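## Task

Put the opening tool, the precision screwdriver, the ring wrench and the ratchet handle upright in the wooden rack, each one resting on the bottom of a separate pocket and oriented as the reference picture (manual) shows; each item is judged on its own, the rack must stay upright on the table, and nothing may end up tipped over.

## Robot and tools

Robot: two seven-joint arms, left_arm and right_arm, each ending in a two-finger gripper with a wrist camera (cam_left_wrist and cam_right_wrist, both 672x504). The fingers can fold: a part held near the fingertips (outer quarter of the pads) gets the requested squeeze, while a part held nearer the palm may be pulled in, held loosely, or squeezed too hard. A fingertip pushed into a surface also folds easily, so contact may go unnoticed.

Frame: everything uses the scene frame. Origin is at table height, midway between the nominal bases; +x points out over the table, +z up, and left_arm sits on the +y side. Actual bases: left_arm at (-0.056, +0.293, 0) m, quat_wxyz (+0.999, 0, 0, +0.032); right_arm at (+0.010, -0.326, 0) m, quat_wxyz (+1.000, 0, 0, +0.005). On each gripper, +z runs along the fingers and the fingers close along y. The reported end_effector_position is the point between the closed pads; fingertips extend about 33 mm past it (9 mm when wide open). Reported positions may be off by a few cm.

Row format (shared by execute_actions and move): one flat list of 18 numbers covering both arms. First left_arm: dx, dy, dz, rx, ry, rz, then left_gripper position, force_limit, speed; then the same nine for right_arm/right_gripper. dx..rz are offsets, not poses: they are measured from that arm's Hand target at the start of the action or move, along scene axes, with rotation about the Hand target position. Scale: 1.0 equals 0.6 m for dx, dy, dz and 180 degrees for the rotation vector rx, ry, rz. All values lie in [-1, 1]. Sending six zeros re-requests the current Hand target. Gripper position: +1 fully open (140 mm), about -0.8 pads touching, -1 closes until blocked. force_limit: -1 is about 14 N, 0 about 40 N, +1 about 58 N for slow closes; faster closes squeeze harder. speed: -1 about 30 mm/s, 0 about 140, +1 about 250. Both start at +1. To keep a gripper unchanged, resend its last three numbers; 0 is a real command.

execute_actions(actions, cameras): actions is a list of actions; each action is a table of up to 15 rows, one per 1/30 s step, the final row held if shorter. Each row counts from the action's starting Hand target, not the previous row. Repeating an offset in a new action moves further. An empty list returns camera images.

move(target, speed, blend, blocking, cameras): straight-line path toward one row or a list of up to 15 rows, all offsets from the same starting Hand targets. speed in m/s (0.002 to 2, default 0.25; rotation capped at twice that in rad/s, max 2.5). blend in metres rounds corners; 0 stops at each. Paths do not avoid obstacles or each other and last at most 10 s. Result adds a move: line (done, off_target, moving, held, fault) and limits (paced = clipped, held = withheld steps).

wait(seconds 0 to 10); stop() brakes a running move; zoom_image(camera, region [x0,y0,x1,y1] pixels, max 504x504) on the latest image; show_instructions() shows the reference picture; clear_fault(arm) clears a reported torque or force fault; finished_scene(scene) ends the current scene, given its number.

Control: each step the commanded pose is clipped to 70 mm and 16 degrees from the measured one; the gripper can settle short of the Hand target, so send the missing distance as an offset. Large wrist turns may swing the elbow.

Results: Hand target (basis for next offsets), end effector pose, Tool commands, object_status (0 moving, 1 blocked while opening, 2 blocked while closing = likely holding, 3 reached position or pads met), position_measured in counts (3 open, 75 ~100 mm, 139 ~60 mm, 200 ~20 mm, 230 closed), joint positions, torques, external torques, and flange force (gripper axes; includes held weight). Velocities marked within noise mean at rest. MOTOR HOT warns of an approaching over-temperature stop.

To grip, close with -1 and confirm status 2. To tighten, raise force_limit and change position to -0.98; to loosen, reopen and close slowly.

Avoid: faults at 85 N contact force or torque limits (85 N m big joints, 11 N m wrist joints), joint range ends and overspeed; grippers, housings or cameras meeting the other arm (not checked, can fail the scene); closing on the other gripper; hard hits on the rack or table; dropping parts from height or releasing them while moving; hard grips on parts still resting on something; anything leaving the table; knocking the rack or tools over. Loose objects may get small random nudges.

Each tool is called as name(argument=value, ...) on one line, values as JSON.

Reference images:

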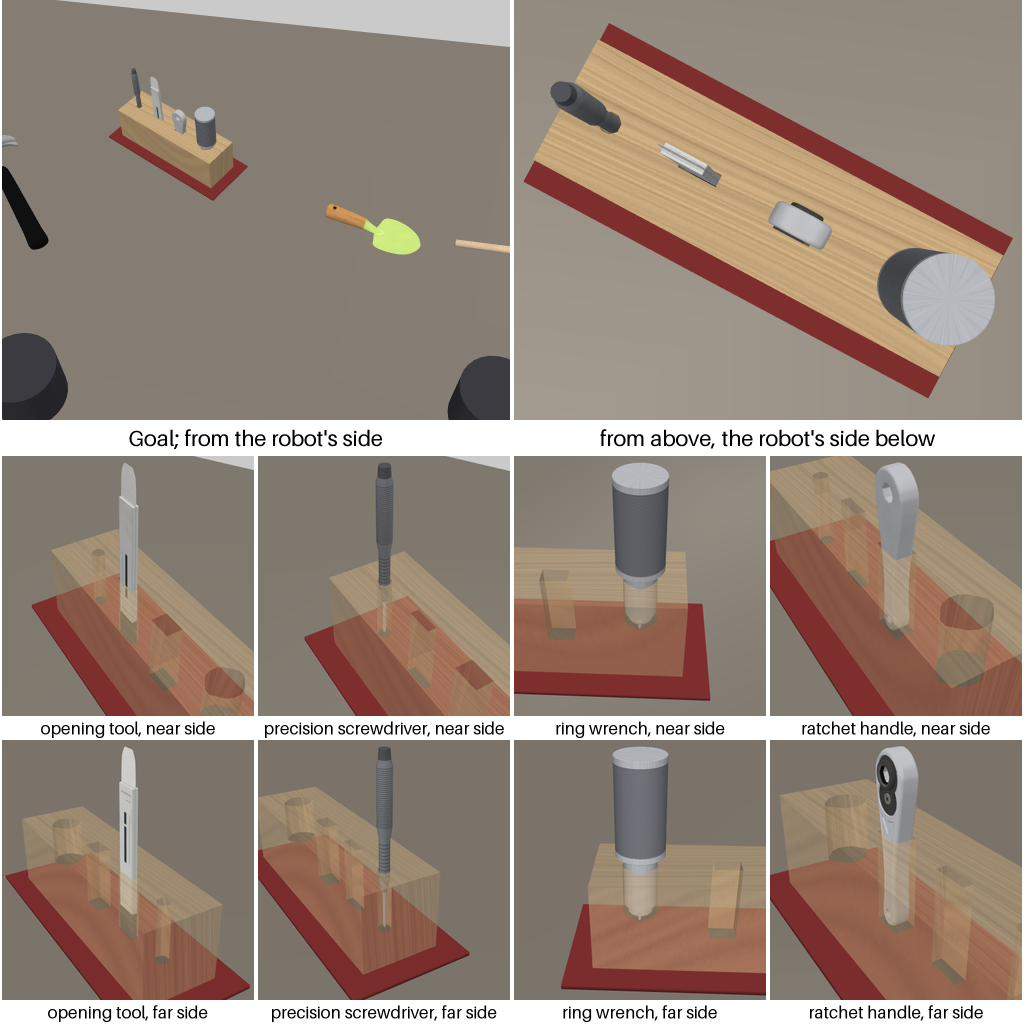

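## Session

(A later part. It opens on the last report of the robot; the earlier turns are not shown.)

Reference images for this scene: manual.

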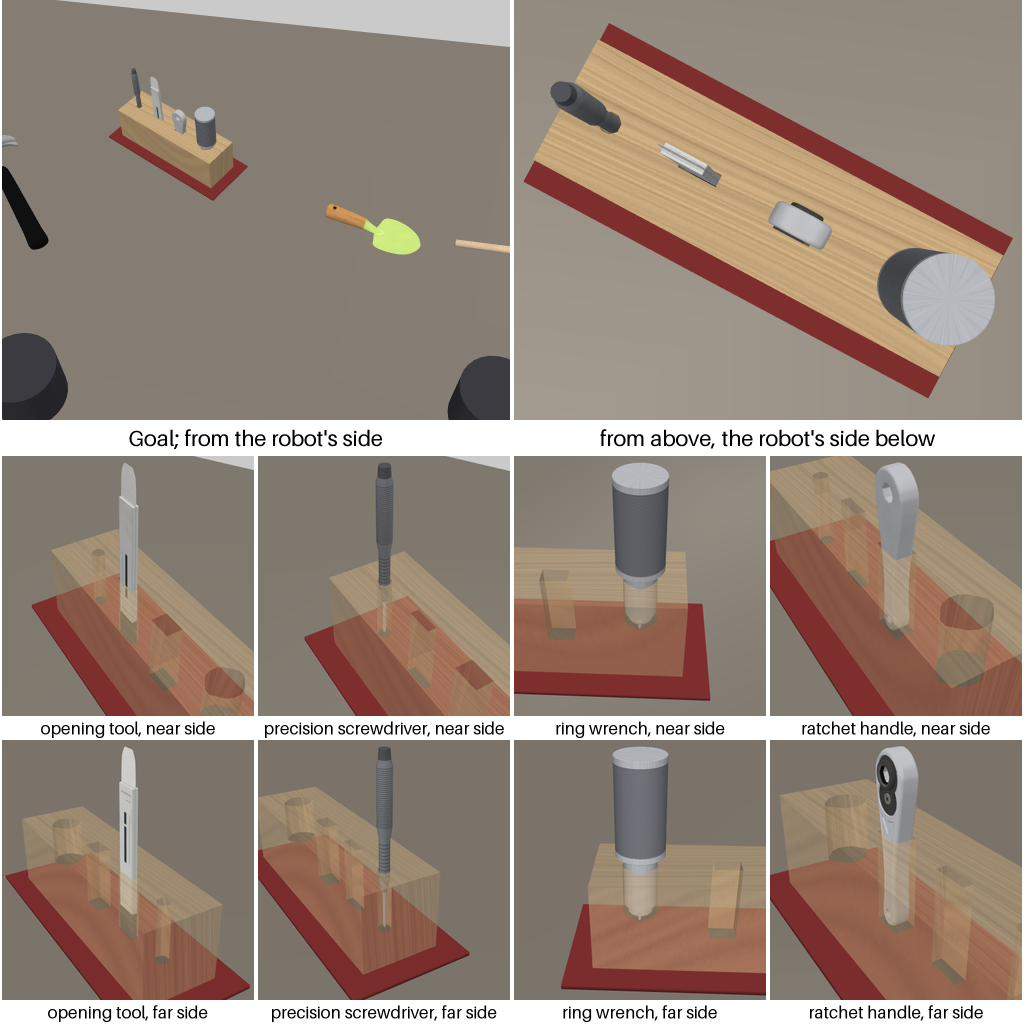

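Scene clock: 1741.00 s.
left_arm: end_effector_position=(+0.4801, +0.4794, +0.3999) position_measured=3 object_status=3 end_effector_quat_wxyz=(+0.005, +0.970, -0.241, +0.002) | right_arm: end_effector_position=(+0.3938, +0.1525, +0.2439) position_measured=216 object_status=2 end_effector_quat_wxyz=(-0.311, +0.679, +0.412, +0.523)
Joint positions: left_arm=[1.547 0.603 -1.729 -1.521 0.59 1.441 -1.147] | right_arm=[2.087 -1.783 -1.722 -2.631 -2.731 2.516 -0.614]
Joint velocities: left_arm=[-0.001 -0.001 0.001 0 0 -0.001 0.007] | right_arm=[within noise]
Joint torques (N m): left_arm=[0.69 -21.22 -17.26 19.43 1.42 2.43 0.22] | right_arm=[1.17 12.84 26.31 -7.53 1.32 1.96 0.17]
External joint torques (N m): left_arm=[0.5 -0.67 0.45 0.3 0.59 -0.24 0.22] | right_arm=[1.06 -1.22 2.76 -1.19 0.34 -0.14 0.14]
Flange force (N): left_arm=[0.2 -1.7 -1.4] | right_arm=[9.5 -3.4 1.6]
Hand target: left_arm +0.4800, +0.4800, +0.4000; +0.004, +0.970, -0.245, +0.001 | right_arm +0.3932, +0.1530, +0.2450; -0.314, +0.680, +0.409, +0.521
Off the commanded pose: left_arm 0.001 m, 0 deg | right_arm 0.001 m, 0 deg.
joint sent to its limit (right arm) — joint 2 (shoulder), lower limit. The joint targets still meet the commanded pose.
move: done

move(target=[[0,0,0,0,0,0,1,1,0,0,0,0.2,0,0,0,-1,-0.2,-1],[0,0,0,0,0,0,1,1,0,-0.03,-0.22,0.592,0,0,0,-1,-0.2,-1]], speed=0.2, blend=0.03)

Scene clock: 1751.73 s.
left_arm: end_effector_position=(+0.4801, +0.4794, +0.3998) position_measured=3 object_status=3 end_effector_quat_wxyz=(+0.005, +0.970, -0.243, +0.002) | right_arm: end_effector_position=(+0.3753, +0.0214, +0.5992) position_measured=216 object_status=2 end_effector_quat_wxyz=(-0.315, +0.681, +0.407, +0.521)
Joint positions: left_arm=[1.547 0.603 -1.729 -1.521 0.59 1.441 -1.144] | right_arm=[1.919 -1.585 -0.731 -2.532 -1.389 2.323 -1.055]
Joint velocities: left_arm=[within noise] | right_arm=[-0.002 -0.002 0.002 0 0 0 -0.006]
Joint torques (N m): left_arm=[1.03 -21.52 -17.18 19.3 0.99 2.56 0.25] | right_arm=[1.38 16.53 19.45 14.23 0.97 2.83 -0.25]
External joint torques (N m): left_arm=[0.93 -0.95 0.57 0.22 0.18 -0.12 0.25] | right_arm=[1.25 -0.89 1.98 1.36 0.36 -0.06 -0.28]
Flange force (N): left_arm=[-1.8 0.0 -0.7] | right_arm=[7.0 1.1 -3.9]
Hand target: left_arm +0.4800, +0.4800, +0.4000; +0.004, +0.970, -0.245, +0.001 | right_arm +0.3752, +0.0210, +0.6002; -0.314, +0.680, +0.409, +0.521
Off the commanded pose: left_arm 0.001 m, 0 deg | right_arm 0.001 m, 0 deg.
move: done

move(target=[[0,0,0,0,0,0,1,1,0,-0.157,-0.428,0.643,0,0,0,-1,-0.2,-1]], speed=0.2)

Scene clock: 1757.13 s.
left_arm: end_effector_position=(+0.4801, +0.4794, +0.3998) position_measured=3 object_status=3 end_effector_quat_wxyz=(+0.005, +0.970, -0.243, +0.002) | right_arm: end_effector_position=(+0.2817, -0.2364, +0.9858) position_measured=216 object_status=2 end_effector_quat_wxyz=(-0.316, +0.682, +0.406, +0.520)
Joint positions: left_arm=[1.547 0.603 -1.729 -1.521 0.59 1.441 -1.144] | right_arm=[1.922 -0.902 -0.108 -1.025 -0.782 1.458 -1.532]
Joint velocities: left_arm=[within noise] | right_arm=[-0.001 0.001 0 0 -0.001 -0.001 -0.004]
Joint torques (N m): left_arm=[1.02 -21.54 -17.17 19.29 1 2.56 0.23] | right_arm=[1.35 22.73 4.39 0.17 0.08 3.16 -0.16]
External joint torques (N m): left_arm=[0.96 -0.89 0.65 0.23 0.19 -0.12 0.23] | right_arm=[1.27 -0.3 1.22 0.47 0.03 -0.04 -0.19]
Flange force (N): left_arm=[-1.6 -0.2 -0.6] | right_arm=[2.2 0.7 -1.7]
Hand target: left_arm +0.4800, +0.4800, +0.4000; +0.004, +0.970, -0.245, +0.001 | right_arm +0.2810, -0.2358, +0.9860; -0.314, +0.680, +0.409, +0.521
Off the commanded pose: left_arm 0.001 m, 0 deg | right_arm 0.001 m, 1 deg.
move: done

move(target=[[0,0,0,0,0,0,1,1,0,-0.052,0.143,-0.393,0,0,0.1556,-1,-0.2,-1],[0,0,0,0,0,0,1,1,0,0.132,0.45,-0.86,0.0816,-0.0204,0.1546,-1,-0.2,-1]], speed=0.2)

Scene clock: 1783.47 s.
left_arm: end_effector_position=(+0.4801, +0.4794, +0.3998) position_measured=3 object_status=3 end_effector_quat_wxyz=(+0.005, +0.970, -0.243, +0.002) | right_arm: end_effector_position=(+0.3597, +0.0344, +0.4681) position_measured=216 object_status=2 end_effector_quat_wxyz=(+0.500, -0.503, -0.501, -0.496)
Joint positions: left_arm=[1.547 0.603 -1.729 -1.521 0.59 1.441 -1.144] | right_arm=[1.725 -1.783 -1.344 -2.747 -0.738 2.768 -2.238]
Joint velocities: left_arm=[within noise] | right_arm=[0 -0.002 0 0.001 -0.001 0 -0.005]
Joint torques (N m): left_arm=[1.01 -21.52 -17.13 19.3 1 2.56 0.25] | right_arm=[1.48 14.14 23.05 0.99 0.29 2.48 -0.19]
External joint torques (N m): left_arm=[0.74 -1.04 0.52 0.16 0.17 -0.1 0.25] | right_arm=[1.35 -1.33 1.29 -0.22 0.55 0.42 -0.22]
Flange force (N): left_arm=[-1.1 -0.2 -0.8] | right_arm=[4.3 2.2 0.7]
Hand target: left_arm +0.4800, +0.4800, +0.4000; +0.004, +0.970, -0.245, +0.001 | right_arm +0.3602, +0.0342, +0.4700; +0.500, -0.500, -0.500, -0.500
Off the commanded pose: left_arm 0.001 m, 0 deg | right_arm 0.002 m, 0 deg.
joint sent to its limit (right arm) — joint 2 (shoulder), lower limit. The joint targets still meet the commanded pose.
move: done

move(target=[[0,0,0,0,0,0,1,1,0,-0.1,-0.157,0.242,0.1655,0.0218,0.0813,-1,-0.2,-1]], speed=0.2)

Scene clock: 1792.27 s.
left_arm: end_effector_position=(+0.4801, +0.4794, +0.3998) position_measured=3 object_status=3 end_effector_quat_wxyz=(+0.005, +0.970, -0.243, +0.002) | right_arm: end_effector_position=(+0.3010, -0.0595, +0.6145) position_measured=216 object_status=2 end_effector_quat_wxyz=(+0.680, -0.345, -0.422, -0.491)
Joint positions: left_arm=[1.547 0.603 -1.729 -1.521 0.59 1.441 -1.144] | right_arm=[1.555 -1.783 -1.086 -2.711 0.539 2.519 -2.985]
Joint velocities: left_arm=[within noise] | right_arm=[0.001 -0.001 0 -0.001 0 0 -0.006]
Joint torques (N m): left_arm=[1 -21.55 -17.15 19.29 1 2.56 0.27] | right_arm=[1.38 15.91 21.99 6.47 -0.03 -0.97 -0.24]
External joint torques (N m): left_arm=[0.84 -0.95 0.61 0.15 0.17 -0.12 0.27] | right_arm=[1.35 -1.16 1.02 0.99 0.66 -0.17 -0.26]
Flange force (N): left_arm=[-1.4 -0.2 -0.6] | right_arm=[4.0 3.5 5.3]
Hand target: left_arm +0.4800, +0.4800, +0.4000; +0.004, +0.970, -0.245, +0.001 | right_arm +0.3002, -0.0600, +0.6152; +0.687, -0.304, -0.397, -0.527
Off the commanded pose: left_arm 0.001 m, 0 deg | right_arm 0.001 m, 7 deg.
joint sent to its limit (right arm) — joint 2 (shoulder), lower limit; joint 7 (wrist roll), lower limit. The joint targets are off in orientation, not in position.
move: off_target (right_arm)

move(target=[[0,0,0,0,0,0,1,1,0,0.1247,0.1333,-0.0253,-0.2241,-0.0059,-0.1438,-1,-0.2,-1]], speed=0.2)

Scene clock: 1817.83 s.
left_arm: end_effector_position=(+0.4801, +0.4794, +0.3998) position_measured=3 object_status=3 end_effector_quat_wxyz=(+0.005, +0.970, -0.243, +0.002) | right_arm: end_effector_position=(+0.3753, +0.0199, +0.5991) position_measured=216 object_status=2 end_effector_quat_wxyz=(-0.402, +0.594, +0.485, +0.501)
Joint positions: left_arm=[1.547 0.603 -1.729 -1.521 0.59 1.441 -1.144] | right_arm=[1.286 -1.08 -0.584 -2.562 0.591 2.728 -2.711]
Joint velocities: left_arm=[within noise] | right_arm=[0.001 -0.001 0.001 -0.002 0.001 0 0.005]
Joint torques (N m): left_arm=[0.94 -21.53 -17.14 19.3 1 2.56 0.31] | right_arm=[0.28 5.06 14.93 23.42 -0.14 1.43 0.18]
External joint torques (N m): left_arm=[0.73 -0.97 0.58 0.14 0.17 -0.11 0.31] | right_arm=[0.17 -0.02 1.42 1.74 0.62 -0.1 0.15]
Flange force (N): left_arm=[-1.0 -0.5 -0.8] | right_arm=[6.0 -0.2 1.0]
Hand target: left_arm +0.4800, +0.4800, +0.4000; +0.004, +0.970, -0.245, +0.001 | right_arm +0.3750, +0.0199, +0.6000; -0.404, +0.595, +0.482, +0.499
Off the commanded pose: left_arm 0.001 m, 0 deg | right_arm 0.001 m, 1 deg.
move: done

move(target=[[0,0,0,0,0,0,1,1,0,0.448,0.41,0.24,0,0,-0.211,-1,-0.2,-1]], speed=0.2)

Scene clock: 1842.83 s.
left_arm: end_effector_position=(+0.4801, +0.4794, +0.3998) position_measured=3 object_status=3 end_effector_quat_wxyz=(+0.005, +0.970, -0.243, +0.002) | right_arm: end_effector_position=(+0.6445, +0.2654, +0.7431) position_measured=216 object_status=2 end_effector_quat_wxyz=(-0.217, +0.719, +0.266, +0.604)
Joint positions: left_arm=[1.547 0.603 -1.729 -1.521 0.59 1.441 -1.144] | right_arm=[1.528 0.396 -0.988 -1.257 0.636 2.87 -1.891]
Joint velocities: left_arm=[within noise] | right_arm=[0.001 0 0 0 0.001 0 0.007]
Joint torques (N m): left_arm=[0.99 -21.55 -17.16 19.29 0.98 2.56 0.23] | right_arm=[1.46 -32 -9.66 24.57 0.76 2.9 0.18]
External joint torques (N m): left_arm=[0.89 -0.89 0.63 0.21 0.17 -0.11 0.23] | right_arm=[1.15 1.48 -0.56 1.87 0.48 0.01 0.15]
Flange force (N): left_arm=[-1.4 -0.2 -0.7] | right_arm=[9.2 -5.0 8.3]
Hand target: left_arm +0.4800, +0.4800, +0.4000; +0.004, +0.970, -0.245, +0.001 | right_arm +0.6438, +0.2659, +0.7440; -0.220, +0.720, +0.262, +0.604
Off the commanded pose: left_arm 0.001 m, 0 deg | right_arm 0.001 m, 1 deg.
move: done

move(target=[[0,0,0,0,0,0,1,1,0,0.064,-0.427,-0.52,0,0,-0.05,-1,-0.2,-1]], speed=0.2)

Scene clock: 1855.93 s.
left_arm: end_effector_position=(+0.4801, +0.4794, +0.3998) position_measured=3 object_status=3 end_effector_quat_wxyz=(+0.005, +0.970, -0.243, +0.002) | right_arm: end_effector_position=(+0.6826, +0.0087, +0.4294) position_measured=216 object_status=2 end_effector_quat_wxyz=(-0.168, +0.740, +0.207, +0.617)
Joint positions: left_arm=[1.547 0.603 -1.729 -1.521 0.59 1.441 -1.144] | right_arm=[1.106 0.144 -0.806 -2.318 -0.366 3.859 -1.233]
Joint velocities: left_arm=[within noise] | right_arm=[0 -0.001 0 0 -0.001 0 0.006]
Joint torques (N m): left_arm=[0.97 -21.53 -17.17 19.31 0.99 2.57 0.28] | right_arm=[0.38 -24.79 -1.76 22.6 1.43 3.38 0.18]
External joint torques (N m): left_arm=[0.81 -0.94 0.55 0.23 0.17 -0.1 0.28] | right_arm=[0.26 1.21 1.01 1.41 -0.3 0.47 0.15]
Flange force (N): left_arm=[-1.2 -0.3 -0.9] | right_arm=[-1.9 3.6 11.2]
Hand target: left_arm +0.4800, +0.4800, +0.4000; +0.004, +0.970, -0.245, +0.001 | right_arm +0.6822, +0.0097, +0.4320; -0.172, +0.738, +0.205, +0.619
Off the commanded pose: left_arm 0.001 m, 0 deg | right_arm 0.003 m, 1 deg.
move: done

move(target=[[0,0,0,0,0,0,1,1,0,-0.27,0.134,-0.187,-0.0102,0.0098,0.086,-1,-0.2,-1],[0,0,0,0,0,0,1,1,0,-0.48,0.239,-0.353,-0.0204,0.0197,0.1723,-1,-0.2,-1]], speed=0.2, blend=0.02, cameras=["cam_right_wrist"])

Scene clock: 1866.30 s.
left_arm: end_effector_position=(+0.4801, +0.4794, +0.3998) position_measured=3 object_status=3 end_effector_quat_wxyz=(+0.005, +0.970, -0.243, +0.002) | right_arm: end_effector_position=(+0.3946, +0.1523, +0.2178) position_measured=216 object_status=2 end_effector_quat_wxyz=(-0.313, +0.684, +0.407, +0.518)
Joint positions: left_arm=[1.547 0.603 -1.729 -1.521 0.59 1.441 -1.144] | right_arm=[1.23 0.452 -0.582 -2.686 -0.433 4.472 -1.305]
Joint velocities: left_arm=[within noise] | right_arm=[0 0.001 0 0 0 0.005 0.001]
Joint torques (N m): left_arm=[1.03 -21.55 -17.21 19.32 0.99 2.56 0.26] | right_arm=[1.21 -26.68 -4.37 10.32 0.86 3.6 -0.17]
External joint torques (N m): left_arm=[0.87 -1.02 0.51 0.23 0.17 -0.11 0.26] | right_arm=[1.13 1.71 0.52 0.63 0.09 0.46 -0.2]
Flange force (N): left_arm=[-1.6 0.0 -0.8] | right_arm=[-7.8 -0.9 5.1]
Hand target: left_arm +0.4800, +0.4800, +0.4000; +0.004, +0.970, -0.245, +0.001 | right_arm +0.3942, +0.1531, +0.2202; -0.314, +0.680, +0.409, +0.521
Off the commanded pose: left_arm 0.001 m, 0 deg | right_arm 0.003 m, 1 deg.
move: done
Images, in order (width x height): cam_right_wrist 672x504.

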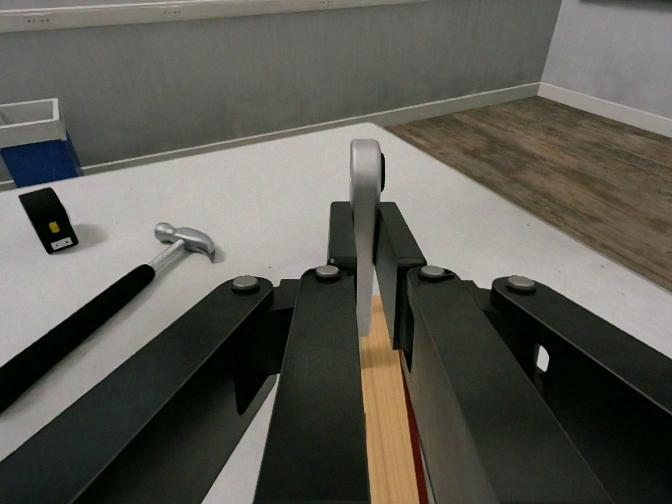

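move(target=[[0.103,-0.638,-0.067,0,0,0,1,1,0,0,0,0,0,0,0,-1,-0.2,-1]], speed=0.15, cameras=["cam_left_wrist"])

Scene clock: 1874.13 s.
left_arm: end_effector_position=(+0.5425, +0.0975, +0.3596) position_measured=3 object_status=3 end_effector_quat_wxyz=(+0.004, +0.969, -0.249, +0.002) | right_arm: end_effector_position=(+0.3946, +0.1523, +0.2180) position_measured=216 object_status=2 end_effector_quat_wxyz=(-0.314, +0.684, +0.407, +0.518)
Joint positions: left_arm=[0.56 0.492 -1.254 -1.393 0.46 1.565 -1.654] | right_arm=[1.23 0.452 -0.582 -2.686 -0.433 4.473 -1.305]
Joint velocities: left_arm=[-0.001 0.001 0 -0.001 -0.001 -0.001 -0.006] | right_arm=[within noise]
Joint torques (N m): left_arm=[0.72 -31.91 -12.56 21.97 0.94 2.42 -0.18] | right_arm=[1.38 -26.69 -4.47 10.38 0.87 3.59 -0.2]
External joint torques (N m): left_arm=[0.61 -1.12 1.04 0.21 0.05 -0.27 -0.18] | right_arm=[1.26 1.59 0.37 0.81 0.12 0.45 -0.23]
Flange force (N): left_arm=[-2.3 -0.2 -0.6] | right_arm=[-7.2 -1.0 5.2]
Hand target: left_arm +0.5418, +0.0972, +0.3598; +0.004, +0.970, -0.245, +0.001 | right_arm +0.3942, +0.1531, +0.2202; -0.314, +0.680, +0.409, +0.521
Off the commanded pose: left_arm 0.001 m, 0 deg | right_arm 0.002 m, 1 deg.
move: done
Images, in order (width x height): cam_left_wrist 672x504.

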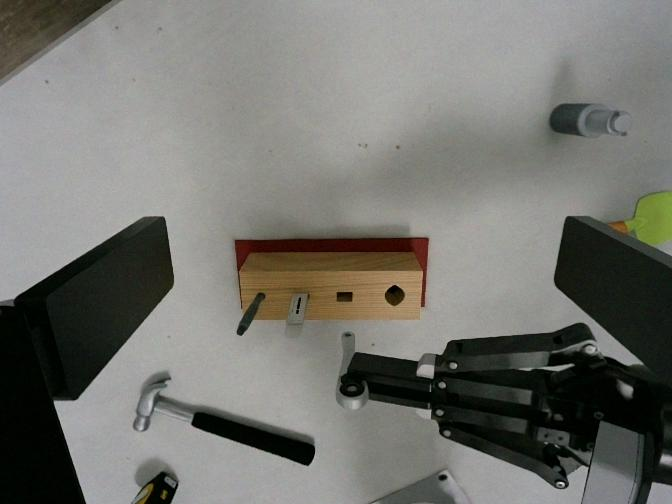

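move(target=[[0,0,0,0,0,0,1,1,0,-0.0044,0.0023,-0.1,0,0,0,-1,-0.2,-1]], speed=0.08, cameras=["cam_left_wrist"])

zoom_image(camera="cam_left_wrist", region=[296, 250, 436, 370])

Scene clock: 1881.37 s.
left_arm: end_effector_position=(+0.5425, +0.0976, +0.3596) position_measured=3 object_status=3 end_effector_quat_wxyz=(+0.003, +0.969, -0.247, +0.002) | right_arm: end_effector_position=(+0.3906, +0.1540, +0.1562) position_measured=216 object_status=2 end_effector_quat_wxyz=(-0.312, +0.687, +0.410, +0.512)
Joint positions: left_arm=[0.56 0.492 -1.254 -1.393 0.46 1.565 -1.656] | right_arm=[1.031 0.624 -0.34 -2.623 -0.365 4.568 -1.4]
Joint velocities: left_arm=[within noise] | right_arm=[0.001 0.002 -0.002 0.001 0 0 -0.006]
Joint torques (N m): left_arm=[0.8 -31.81 -12.89 21.97 0.96 2.44 -0.2] | right_arm=[0.39 -31.69 -2.46 7.42 0.65 3.68 -0.06]
External joint torques (N m): left_arm=[0.52 -1.19 0.55 0.22 0.07 -0.24 -0.2] | right_arm=[0.21 0.82 1.1 0.55 0.32 0.46 -0.08]
Flange force (N): left_arm=[-3.5 0.2 -0.5] | right_arm=[-5.4 -1.8 3.1]
Hand target: left_arm +0.5418, +0.0972, +0.3598; +0.004, +0.970, -0.245, +0.001 | right_arm +0.3916, +0.1545, +0.1602; -0.314, +0.680, +0.409, +0.521
Off the commanded pose: left_arm 0.001 m, 0 deg | right_arm 0.004 m, 1 deg.
joint sent to its limit (right arm) — joint 6 (wrist pitch), upper limit. The joint targets still meet the commanded pose.
move: off_target (right_arm)
Images, in order (width x height): cam_left_wrist 672x504.

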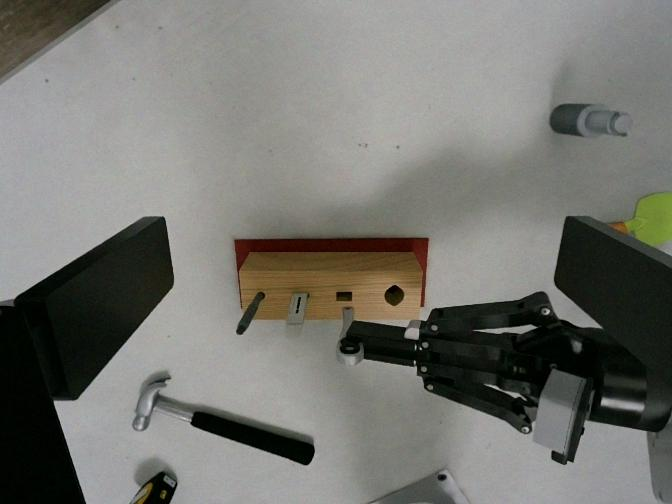

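Scaled by 3.600 from the camera's 672x504 image, which has a finer 960x720 frame.

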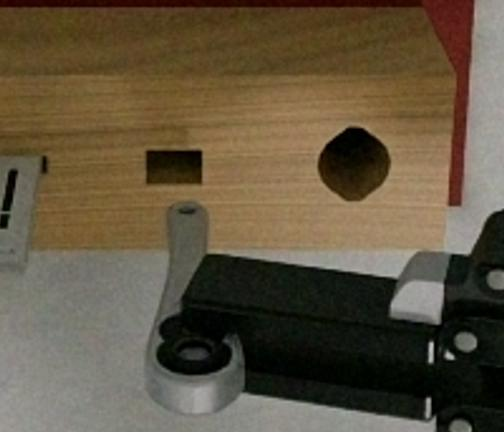

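move(target=[[0,0,0,0,0,0,1,1,0,0.0025,0.0048,-0.0383,0,0,0,-1,-0.2,-1]], speed=0.05, cameras=["cam_left_wrist"])

zoom_image(camera="cam_left_wrist", region=[296, 250, 436, 370])

Scene clock: 1892.03 s.
left_arm: end_effector_position=(+0.5425, +0.0976, +0.3596) position_measured=3 object_status=3 end_effector_quat_wxyz=(+0.003, +0.969, -0.247, +0.002) | right_arm: end_effector_position=(+0.3929, +0.1571, +0.1354) position_measured=216 object_status=2 end_effector_quat_wxyz=(-0.313, +0.686, +0.409, +0.513)
Joint positions: left_arm=[0.56 0.492 -1.254 -1.393 0.46 1.565 -1.656] | right_arm=[0.835 0.674 -0.135 -2.587 -0.359 4.569 -1.521]
Joint velocities: left_arm=[within noise] | right_arm=[0 0.001 0 0 0.001 0 -0.004]
Joint torques (N m): left_arm=[0.76 -31.8 -12.93 21.94 0.97 2.44 -0.23] | right_arm=[0.38 -31.95 0.56 6.76 0.03 3.62 -0.32]
External joint torques (N m): left_arm=[0.65 -1.13 0.61 0.31 0.09 -0.22 -0.23] | right_arm=[0.3 1.92 1.39 0.58 0.03 0.39 -0.34]
Flange force (N): left_arm=[-3.4 0.0 -0.6] | right_arm=[-8.4 -1.8 4.2]
Hand target: left_arm +0.5418, +0.0972, +0.3598; +0.004, +0.970, -0.245, +0.001 | right_arm +0.3931, +0.1574, +0.1372; -0.314, +0.680, +0.409, +0.521
Off the commanded pose: left_arm 0.001 m, 0 deg | right_arm 0.002 m, 1 deg.
joint sent to its limit (right arm) — joint 6 (wrist pitch), upper limit. The joint targets still meet the commanded pose.
move: done
Images, in order (width x height): cam_left_wrist 672x504.

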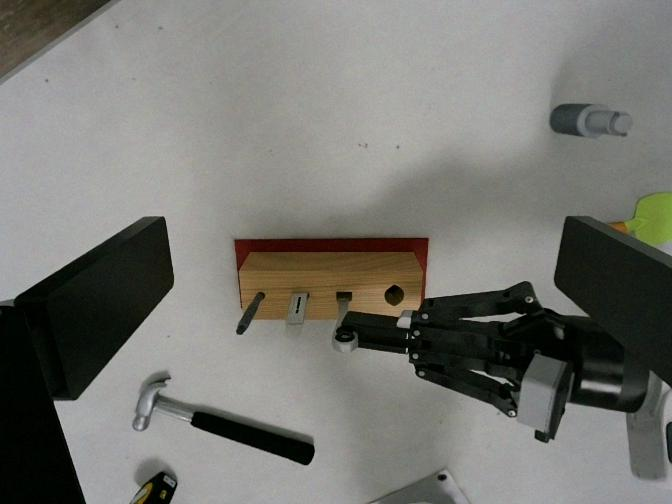

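Scaled by 3.600 from the camera's 672x504 image, which has a finer 960x720 frame.

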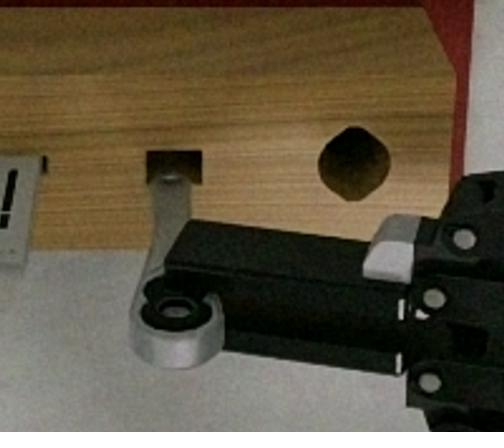

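move(target=[[0,0,0,0,0,0,1,1,0,0.0027,-0.0022,-0.01,0,0,0,-1,-0.2,-1]], speed=0.03, cameras=["cam_left_wrist"])

zoom_image(camera="cam_left_wrist", region=[316, 270, 396, 350])

Scene clock: 1903.03 s.
left_arm: end_effector_position=(+0.5425, +0.0976, +0.3596) position_measured=3 object_status=3 end_effector_quat_wxyz=(+0.003, +0.969, -0.247, +0.002) | right_arm: end_effector_position=(+0.3952, +0.1567, +0.1337) position_measured=216 object_status=2 end_effector_quat_wxyz=(-0.316, +0.682, +0.407, +0.519)
Joint positions: left_arm=[0.56 0.492 -1.254 -1.393 0.46 1.565 -1.656] | right_arm=[0.727 0.694 -0.033 -2.576 -0.368 4.575 -1.589]
Joint velocities: left_arm=[within noise] | right_arm=[-0.001 -0.001 0 -0.001 0.001 0.002 -0.007]
Joint torques (N m): left_arm=[0.82 -31.83 -12.95 21.97 0.96 2.44 -0.2] | right_arm=[0.18 -30.44 1.82 5.62 -0.38 2.65 -0.13]
External joint torques (N m): left_arm=[0.6 -1.21 0.51 0.31 0.07 -0.22 -0.2] | right_arm=[-0.08 3.81 0.87 -0.35 -0.17 -0.56 -0.16]
Flange force (N): left_arm=[-3.8 0.1 -0.6] | right_arm=[-11.3 -0.1 4.7]
Hand target: left_arm +0.5418, +0.0972, +0.3598; +0.004, +0.970, -0.245, +0.001 | right_arm +0.3947, +0.1561, +0.1312; -0.314, +0.680, +0.409, +0.521
Off the commanded pose: left_arm 0.001 m, 0 deg | right_arm 0.003 m, 0 deg.
joint read past its limit (right arm) — joint 6 (wrist pitch), upper limit.
joint sent to its limit (right arm) — joint 6 (wrist pitch), upper limit. The joint targets still meet the commanded pose.
move: done
Images, in order (width x height): cam_left_wrist 672x504.

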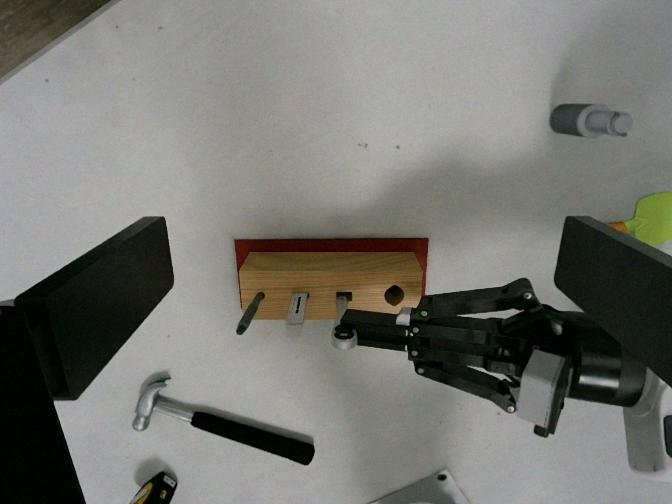

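Scaled by 6.300 from the camera's 672x504 image, which has a finer 960x720 frame.

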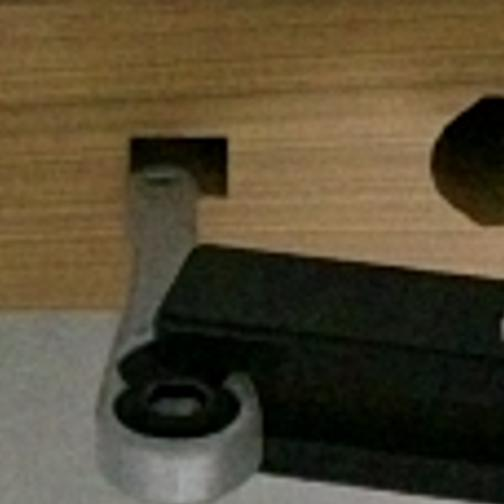

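move(target=[[0,0,0,0,0,0,1,1,0,-0.002,-0.004,0.005,0,0,0,-1,-0.2,-1]], speed=0.03, cameras=["cam_left_wrist"])

zoom_image(camera="cam_left_wrist", region=[316, 270, 396, 350])

Scene clock: 1910.17 s.
left_arm: end_effector_position=(+0.5425, +0.0976, +0.3596) position_measured=3 object_status=3 end_effector_quat_wxyz=(+0.003, +0.969, -0.247, +0.002) | right_arm: end_effector_position=(+0.3941, +0.1531, +0.1336) position_measured=216 object_status=2 end_effector_quat_wxyz=(-0.315, +0.683, +0.406, +0.519)
Joint positions: left_arm=[0.56 0.492 -1.254 -1.393 0.46 1.565 -1.656] | right_arm=[0.691 0.691 -0.001 -2.588 -0.372 4.575 -1.613]
Joint velocities: left_arm=[within noise] | right_arm=[0.001 0 0 0.001 0 -0.001 -0.006]
Joint torques (N m): left_arm=[0.78 -31.8 -12.93 21.95 0.96 2.43 -0.22] | right_arm=[0.38 -32.36 2.85 5.18 -0.65 3.26 -0.19]
External joint torques (N m): left_arm=[0.77 -0.9 0.78 0.18 0.08 -0.26 -0.22] | right_arm=[0.28 1.65 1.49 -0.61 -0.38 0.04 -0.22]
Flange force (N): left_arm=[-3.4 -0.2 -0.2] | right_arm=[-5.2 -2.1 0.7]
Hand target: left_arm +0.5418, +0.0972, +0.3598; +0.004, +0.970, -0.245, +0.001 | right_arm +0.3935, +0.1537, +0.1342; -0.314, +0.680, +0.409, +0.521
Off the commanded pose: left_arm 0.001 m, 0 deg | right_arm 0.001 m, 0 deg.
joint read past its limit (right arm) — joint 6 (wrist pitch), upper limit.
joint sent to its limit (right arm) — joint 6 (wrist pitch), upper limit. The joint targets still meet the commanded pose.
move: done
Images, in order (width x height): cam_left_wrist 672x504.

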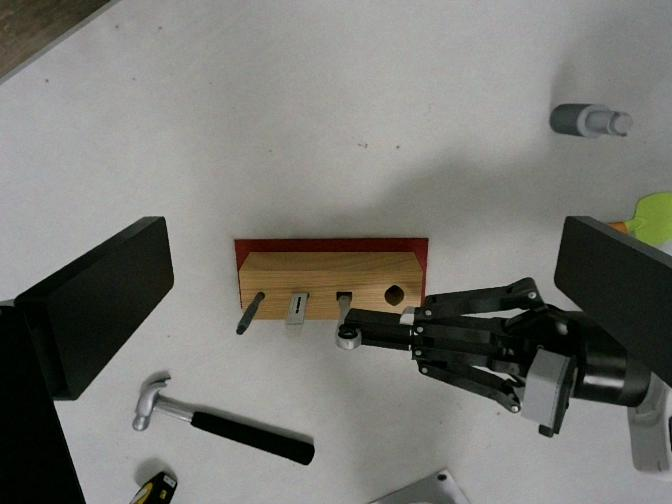

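Scaled by 6.300 from the camera's 672x504 image, which has a finer 960x720 frame.

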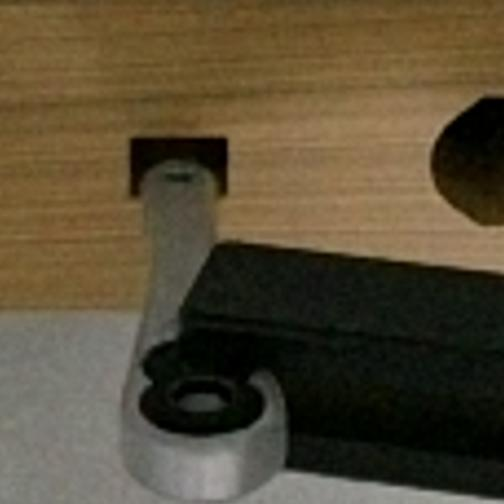

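move(target=[[0,0,0,0,0,0,1,1,0,0,0,-0.015,0,0,0,-1,-0.2,-1]], speed=0.03, cameras=["cam_left_wrist"])

zoom_image(camera="cam_left_wrist", region=[316, 270, 396, 350])

Scene clock: 1914.67 s.
left_arm: end_effector_position=(+0.5425, +0.0976, +0.3596) position_measured=3 object_status=3 end_effector_quat_wxyz=(+0.003, +0.969, -0.247, +0.002) | right_arm: end_effector_position=(+0.3951, +0.1550, +0.1325) position_measured=216 object_status=2 end_effector_quat_wxyz=(-0.318, +0.678, +0.405, +0.525)
Joint positions: left_arm=[0.56 0.492 -1.254 -1.393 0.46 1.565 -1.656] | right_arm=[0.629 0.713 0.06 -2.575 -0.377 4.583 -1.658]
Joint velocities: left_arm=[within noise] | right_arm=[0 0 0 -0.001 -0.001 0.001 -0.005]
Joint torques (N m): left_arm=[0.76 -31.78 -12.96 21.96 0.95 2.45 -0.19] | right_arm=[0.33 -28.36 3.12 4.08 -0.45 1.51 -0.21]
External joint torques (N m): left_arm=[0.51 -1.22 0.49 0.26 0.06 -0.22 -0.19] | right_arm=[0.24 5.61 0.74 -1.44 -0.08 -1.65 -0.24]
Flange force (N): left_arm=[-3.6 0.2 -0.6] | right_arm=[-14.0 -1.3 5.4]
Hand target: left_arm +0.5418, +0.0972, +0.3598; +0.004, +0.970, -0.245, +0.001 | right_arm +0.3935, +0.1537, +0.1252; -0.314, +0.680, +0.409, +0.521
Off the commanded pose: left_arm 0.001 m, 0 deg | right_arm 0.008 m, 1 deg.
joint read past its limit (right arm) — joint 6 (wrist pitch), upper limit.
joint sent to its limit (right arm) — joint 6 (wrist pitch), upper limit. The joint targets still meet the commanded pose.
move: off_target (right_arm)
Images, in order (width x height): cam_left_wrist 672x504.

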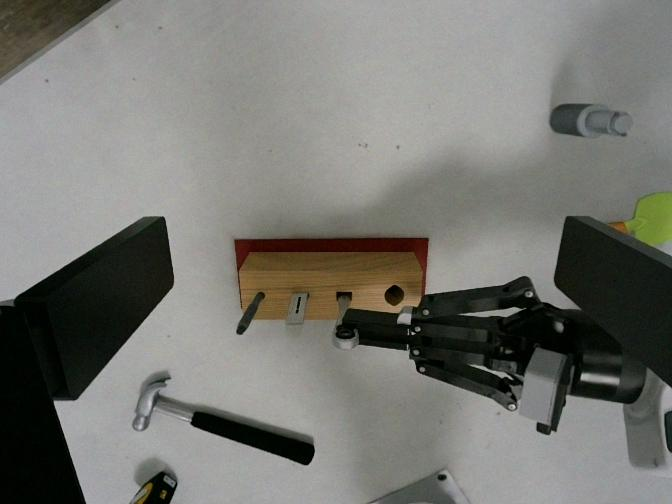

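Scaled by 6.300 from the camera's 672x504 image, which has a finer 960x720 frame.

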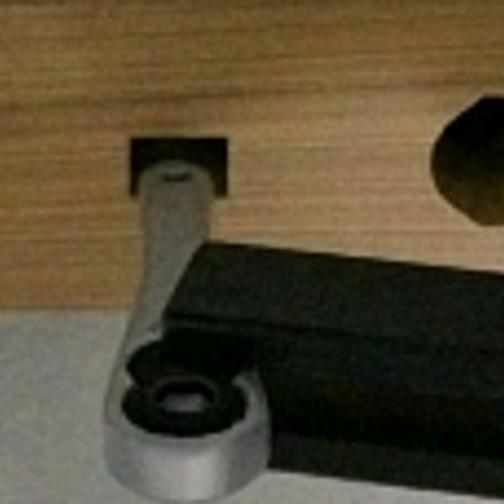

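move(target=[[0,0,0,0,0,0,1,1,0,0.0,0.0,0.016,0,0,0,-1,-0.2,-1],[0,0,0,0,0,0,1,1,0,0.0042,-0.0022,0.016,0,0,0,-1,-0.2,-1]], speed=0.03, cameras=["cam_left_wrist"])

zoom_image(camera="cam_left_wrist", region=[316, 270, 396, 350])

Scene clock: 1922.87 s.
left_arm: end_effector_position=(+0.5425, +0.0976, +0.3596) position_measured=3 object_status=3 end_effector_quat_wxyz=(+0.003, +0.969, -0.247, +0.002) | right_arm: end_effector_position=(+0.3954, +0.1517, +0.1333) position_measured=216 object_status=2 end_effector_quat_wxyz=(-0.313, +0.681, +0.409, +0.520)
Joint positions: left_arm=[0.56 0.492 -1.254 -1.393 0.46 1.565 -1.656] | right_arm=[0.625 0.691 0.056 -2.591 -0.384 4.562 -1.66]
Joint velocities: left_arm=[within noise] | right_arm=[-0.001 -0.001 -0.001 -0.001 -0.003 -0.003 0.001]
Joint torques (N m): left_arm=[0.8 -31.79 -12.9 21.98 0.95 2.43 -0.24] | right_arm=[0.41 -32.63 3.28 6.23 -0.77 3.23 0.07]
External joint torques (N m): left_arm=[0.56 -1.26 0.53 0.31 0.06 -0.24 -0.24] | right_arm=[0.36 1.07 1.06 0.55 -0.42 0.03 0.04]
Flange force (N): left_arm=[-3.6 0.2 -0.7] | right_arm=[-4.1 -0.2 3.3]
Hand target: left_arm +0.5418, +0.0972, +0.3598; +0.004, +0.970, -0.245, +0.001 | right_arm +0.3960, +0.1524, +0.1348; -0.314, +0.680, +0.409, +0.521
Off the commanded pose: left_arm 0.001 m, 0 deg | right_arm 0.002 m, 0 deg.
move: done
Images, in order (width x height): cam_left_wrist 672x504.

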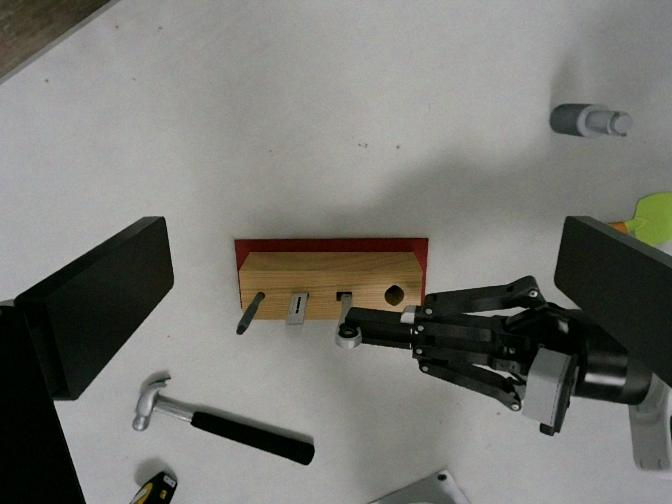

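Scaled by 6.300 from the camera's 672x504 image, which has a finer 960x720 frame.

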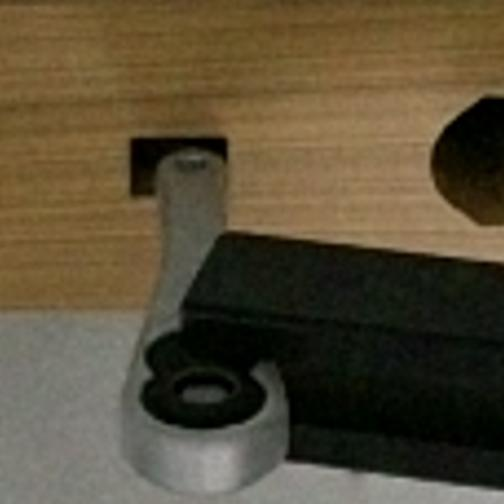

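move(target=[[0,0,0,0,0,0,1,1,0,0.0016,0.0031,0.0,0,0,0,-1,-0.2,-1]], speed=0.03, cameras=["cam_left_wrist"])

zoom_image(camera="cam_left_wrist", region=[316, 270, 396, 350])

Scene clock: 1926.80 s.
left_arm: end_effector_position=(+0.5425, +0.0976, +0.3596) position_measured=3 object_status=3 end_effector_quat_wxyz=(+0.003, +0.969, -0.247, +0.002) | right_arm: end_effector_position=(+0.3967, +0.1532, +0.1336) position_measured=216 object_status=2 end_effector_quat_wxyz=(-0.312, +0.680, +0.410, +0.521)
Joint positions: left_arm=[0.56 0.492 -1.254 -1.393 0.46 1.565 -1.656] | right_arm=[0.625 0.691 0.056 -2.586 -0.385 4.558 -1.66]
Joint torques (N m): left_arm=[0.78 -31.8 -12.91 21.95 0.95 2.45 -0.24] | right_arm=[0.62 -32.4 3.54 6.22 -0.33 3.2 0.09]
External joint torques (N m): left_arm=[0.57 -1.15 0.57 0.26 0.06 -0.22 -0.24] | right_arm=[0.54 1.44 1.28 0.45 0.02 0 0.06]
Flange force (N): left_arm=[-3.4 0.1 -0.6] | right_arm=[-5.0 -2.1 4.1]
Hand target: left_arm +0.5418, +0.0972, +0.3598; +0.004, +0.970, -0.245, +0.001 | right_arm +0.3970, +0.1542, +0.1348; -0.314, +0.680, +0.409, +0.521
Off the commanded pose: left_arm 0.001 m, 0 deg | right_arm 0.002 m, 0 deg.
move: done
Images, in order (width x height): cam_left_wrist 672x504.

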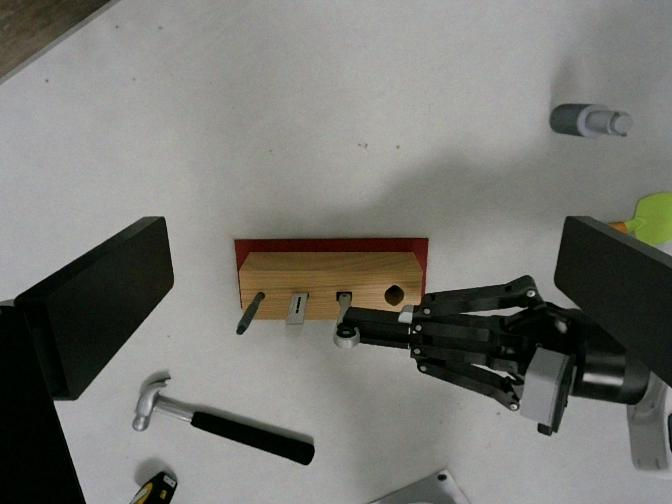

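Scaled by 6.300 from the camera's 672x504 image, which has a finer 960x720 frame.

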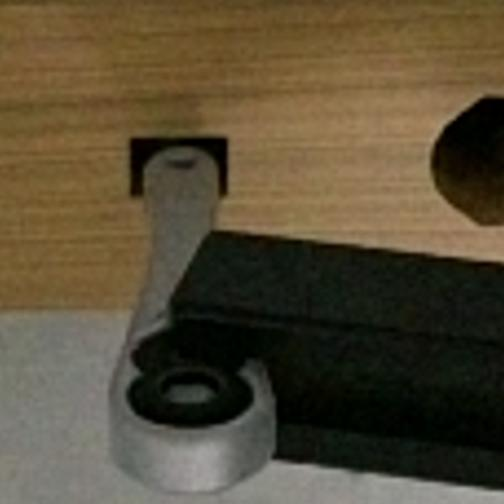

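move(target=[[0,0,0,0,0,0,1,1,0,0,0,-0.0133,0,0,0,-1,-0.2,-1]], speed=0.03, cameras=["cam_left_wrist"])

zoom_image(camera="cam_left_wrist", region=[316, 270, 396, 350])

Scene clock: 1930.03 s.
left_arm: end_effector_position=(+0.5425, +0.0976, +0.3596) position_measured=3 object_status=3 end_effector_quat_wxyz=(+0.003, +0.969, -0.247, +0.002) | right_arm: end_effector_position=(+0.3969, +0.1535, +0.1245) position_measured=216 object_status=2 end_effector_quat_wxyz=(-0.313, +0.683, +0.409, +0.518)
Joint positions: left_arm=[0.56 0.492 -1.254 -1.393 0.46 1.565 -1.656] | right_arm=[0.625 0.717 0.056 -2.572 -0.385 4.562 -1.66]
Joint velocities: left_arm=[within noise] | right_arm=[-0.001 0 0 0.002 0 0.003 0]
Joint torques (N m): left_arm=[0.75 -31.83 -12.93 21.99 0.96 2.42 -0.19] | right_arm=[1.14 -32.02 3.7 6.35 -0.39 3.68 -0.05]
External joint torques (N m): left_arm=[0.67 -1.09 0.66 0.29 0.07 -0.26 -0.19] | right_arm=[1.04 2.06 1.34 0.84 -0.02 0.48 -0.08]
Flange force (N): left_arm=[-3.3 -0.1 -0.7] | right_arm=[-8.6 -3.0 5.3]
Hand target: left_arm +0.5418, +0.0972, +0.3598; +0.004, +0.970, -0.245, +0.001 | right_arm +0.3970, +0.1542, +0.1269; -0.314, +0.680, +0.409, +0.521
Off the commanded pose: left_arm 0.001 m, 0 deg | right_arm 0.003 m, 0 deg.
move: done
Images, in order (width x height): cam_left_wrist 672x504.

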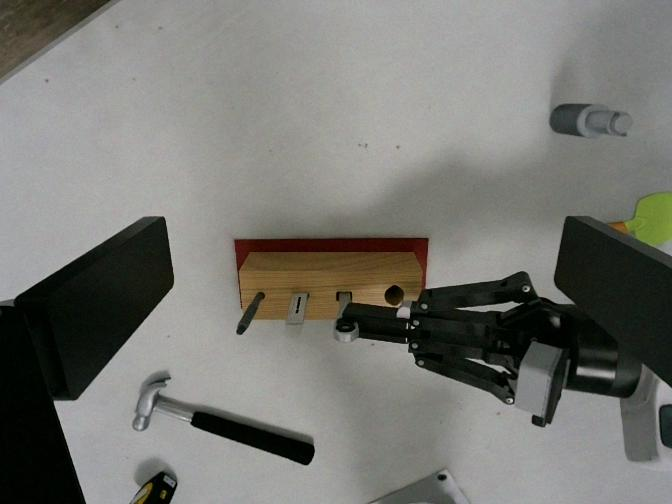

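Scaled by 6.300 from the camera's 672x504 image, which has a finer 960x720 frame.

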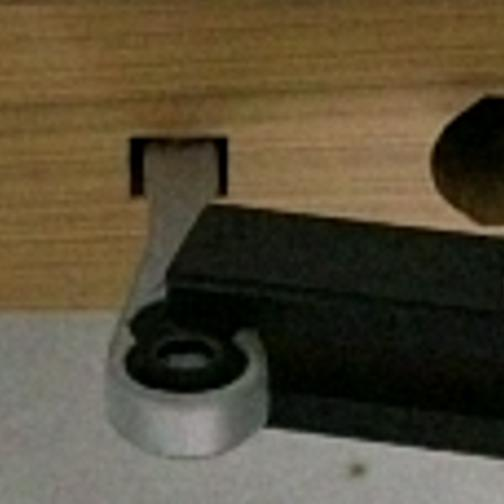

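move(target=[[0,0,0,0,0,0,1,1,0,0,0,-0.0167,0,0,0,-1,-0.2,-1]], speed=0.03, cameras=["cam_left_wrist"])

zoom_image(camera="cam_left_wrist", region=[316, 270, 396, 350])

Scene clock: 1935.37 s.
left_arm: end_effector_position=(+0.5425, +0.0976, +0.3596) position_measured=3 object_status=3 end_effector_quat_wxyz=(+0.003, +0.969, -0.247, +0.002) | right_arm: end_effector_position=(+0.3971, +0.1536, +0.1145) position_measured=216 object_status=2 end_effector_quat_wxyz=(-0.314, +0.684, +0.407, +0.517)
Joint positions: left_arm=[0.56 0.492 -1.254 -1.393 0.46 1.565 -1.656] | right_arm=[0.593 0.752 0.089 -2.556 -0.385 4.568 -1.685]
Joint velocities: left_arm=[within noise] | right_arm=[-0.001 0 -0.001 0 0.001 0.001 -0.004]
Joint torques (N m): left_arm=[0.79 -31.78 -12.89 21.99 0.96 2.43 -0.22] | right_arm=[0.32 -32.16 4.73 5.69 -0.83 3.67 -0.1]
External joint torques (N m): left_arm=[0.52 -1.22 0.53 0.28 0.07 -0.24 -0.22] | right_arm=[0.23 2.18 1.74 0.61 -0.36 0.47 -0.12]
Flange force (N): left_arm=[-3.3 0.2 -0.7] | right_arm=[-8.6 -1.6 4.3]
Hand target: left_arm +0.5418, +0.0972, +0.3598; +0.004, +0.970, -0.245, +0.001 | right_arm +0.3970, +0.1542, +0.1168; -0.314, +0.680, +0.409, +0.521
Off the commanded pose: left_arm 0.001 m, 0 deg | right_arm 0.002 m, 1 deg.
joint sent to its limit (right arm) — joint 6 (wrist pitch), upper limit. The joint targets still meet the commanded pose.
move: done
Images, in order (width x height): cam_left_wrist 672x504.

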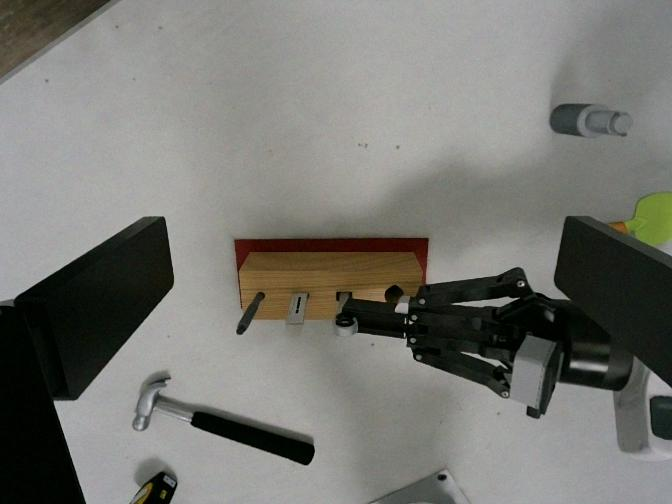

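Scaled by 6.300 from the camera's 672x504 image, which has a finer 960x720 frame.

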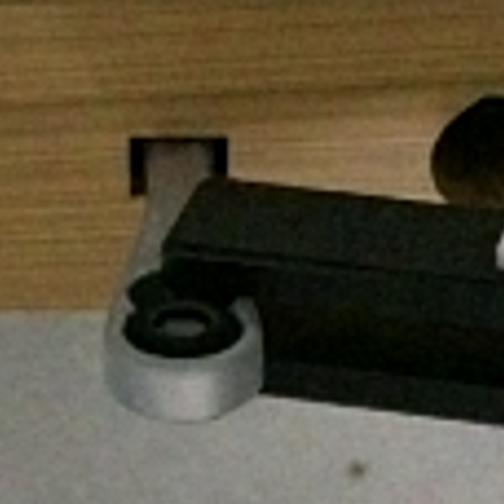

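move(target=[[0,0,0,0,0,0,1,1,0,0,0,-0.02,0,0,0,-1,-0.2,-1]], speed=0.03)

move(target=[[0,0,0,0,0,0,1,1,0,0,0,-0.0083,0,0,0,-1,-0.2,-1]], speed=0.02, cameras=["cam_left_wrist", "cam_right_wrist"])

zoom_image(camera="cam_left_wrist", region=[316, 270, 396, 350])

Scene clock: 1941.37 s.
left_arm: end_effector_position=(+0.5425, +0.0976, +0.3596) position_measured=3 object_status=3 end_effector_quat_wxyz=(+0.003, +0.969, -0.247, +0.002) | right_arm: end_effector_position=(+0.3971, +0.1536, +0.1026) position_measured=216 object_status=2 end_effector_quat_wxyz=(-0.314, +0.685, +0.408, +0.517)
Joint positions: left_arm=[0.56 0.492 -1.254 -1.393 0.46 1.565 -1.656] | right_arm=[0.529 0.797 0.15 -2.538 -0.392 4.569 -1.739]
Joint velocities: left_arm=[within noise] | right_arm=[0 0 -0.001 0 0.001 0 -0.008]
Joint torques (N m): left_arm=[0.78 -31.79 -12.99 21.98 0.96 2.43 -0.23] | right_arm=[0.36 -32.29 6.02 5.13 -1.06 3.59 -0.16]
External joint torques (N m): left_arm=[0.45 -1.25 0.4 0.24 0.06 -0.24 -0.23] | right_arm=[0.2 2.22 1.69 0.45 -0.42 0.41 -0.19]
Flange force (N): left_arm=[-3.6 0.3 -0.7] | right_arm=[-8.3 -1.8 3.7]
Hand target: left_arm +0.5418, +0.0972, +0.3598; +0.004, +0.970, -0.245, +0.001 | right_arm +0.3970, +0.1542, +0.1048; -0.314, +0.680, +0.409, +0.521
Off the commanded pose: left_arm 0.001 m, 0 deg | right_arm 0.002 m, 1 deg.
joint sent to its limit (right arm) — joint 6 (wrist pitch), upper limit. The joint targets still meet the commanded pose.
move: done

Scene clock: 1942.57 s.
left_arm: end_effector_position=(+0.5425, +0.0976, +0.3596) position_measured=3 object_status=3 end_effector_quat_wxyz=(+0.003, +0.969, -0.247, +0.002) | right_arm: end_effector_position=(+0.3971, +0.1536, +0.0975) position_measured=216 object_status=2 end_effector_quat_wxyz=(-0.314, +0.684, +0.408, +0.517)
Joint positions: left_arm=[0.56 0.492 -1.254 -1.393 0.46 1.565 -1.656] | right_arm=[0.497 0.819 0.18 -2.53 -0.397 4.569 -1.768]
Joint torques (N m): left_arm=[0.81 -31.82 -12.95 21.99 0.96 2.44 -0.21] | right_arm=[0.41 -32.31 6.79 4.91 -1.15 3.59 -0.09]
External joint torques (N m): left_arm=[0.6 -1.12 0.56 0.25 0.06 -0.23 -0.21] | right_arm=[0.29 2.23 1.84 0.44 -0.44 0.42 -0.11]
Flange force (N): left_arm=[-3.5 0.1 -0.5] | right_arm=[-8.0 -2.2 3.8]
Hand target: left_arm +0.5418, +0.0972, +0.3598; +0.004, +0.970, -0.245, +0.001 | right_arm +0.3970, +0.1542, +0.0999; -0.314, +0.680, +0.409, +0.521
Off the commanded pose: left_arm 0.001 m, 0 deg | right_arm 0.002 m, 1 deg.
joint sent to its limit (right arm) — joint 6 (wrist pitch), upper limit. The joint targets still meet the commanded pose.
move: done

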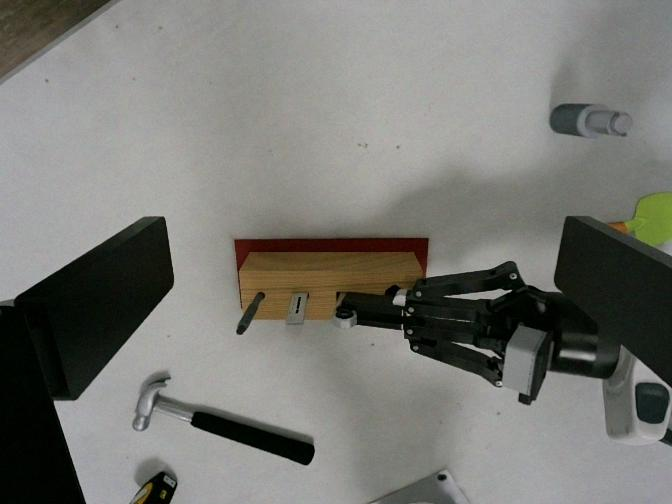

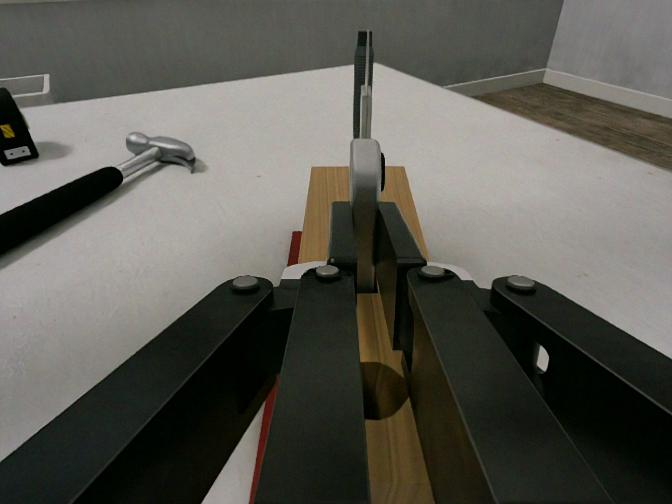

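Scaled by 6.300 from the camera's 672x504 image, which has a finer 960x720 frame.

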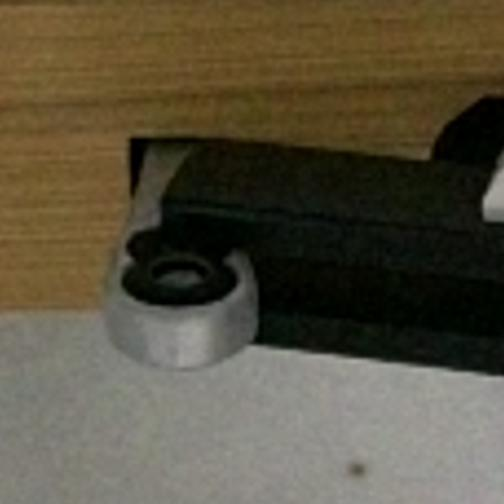

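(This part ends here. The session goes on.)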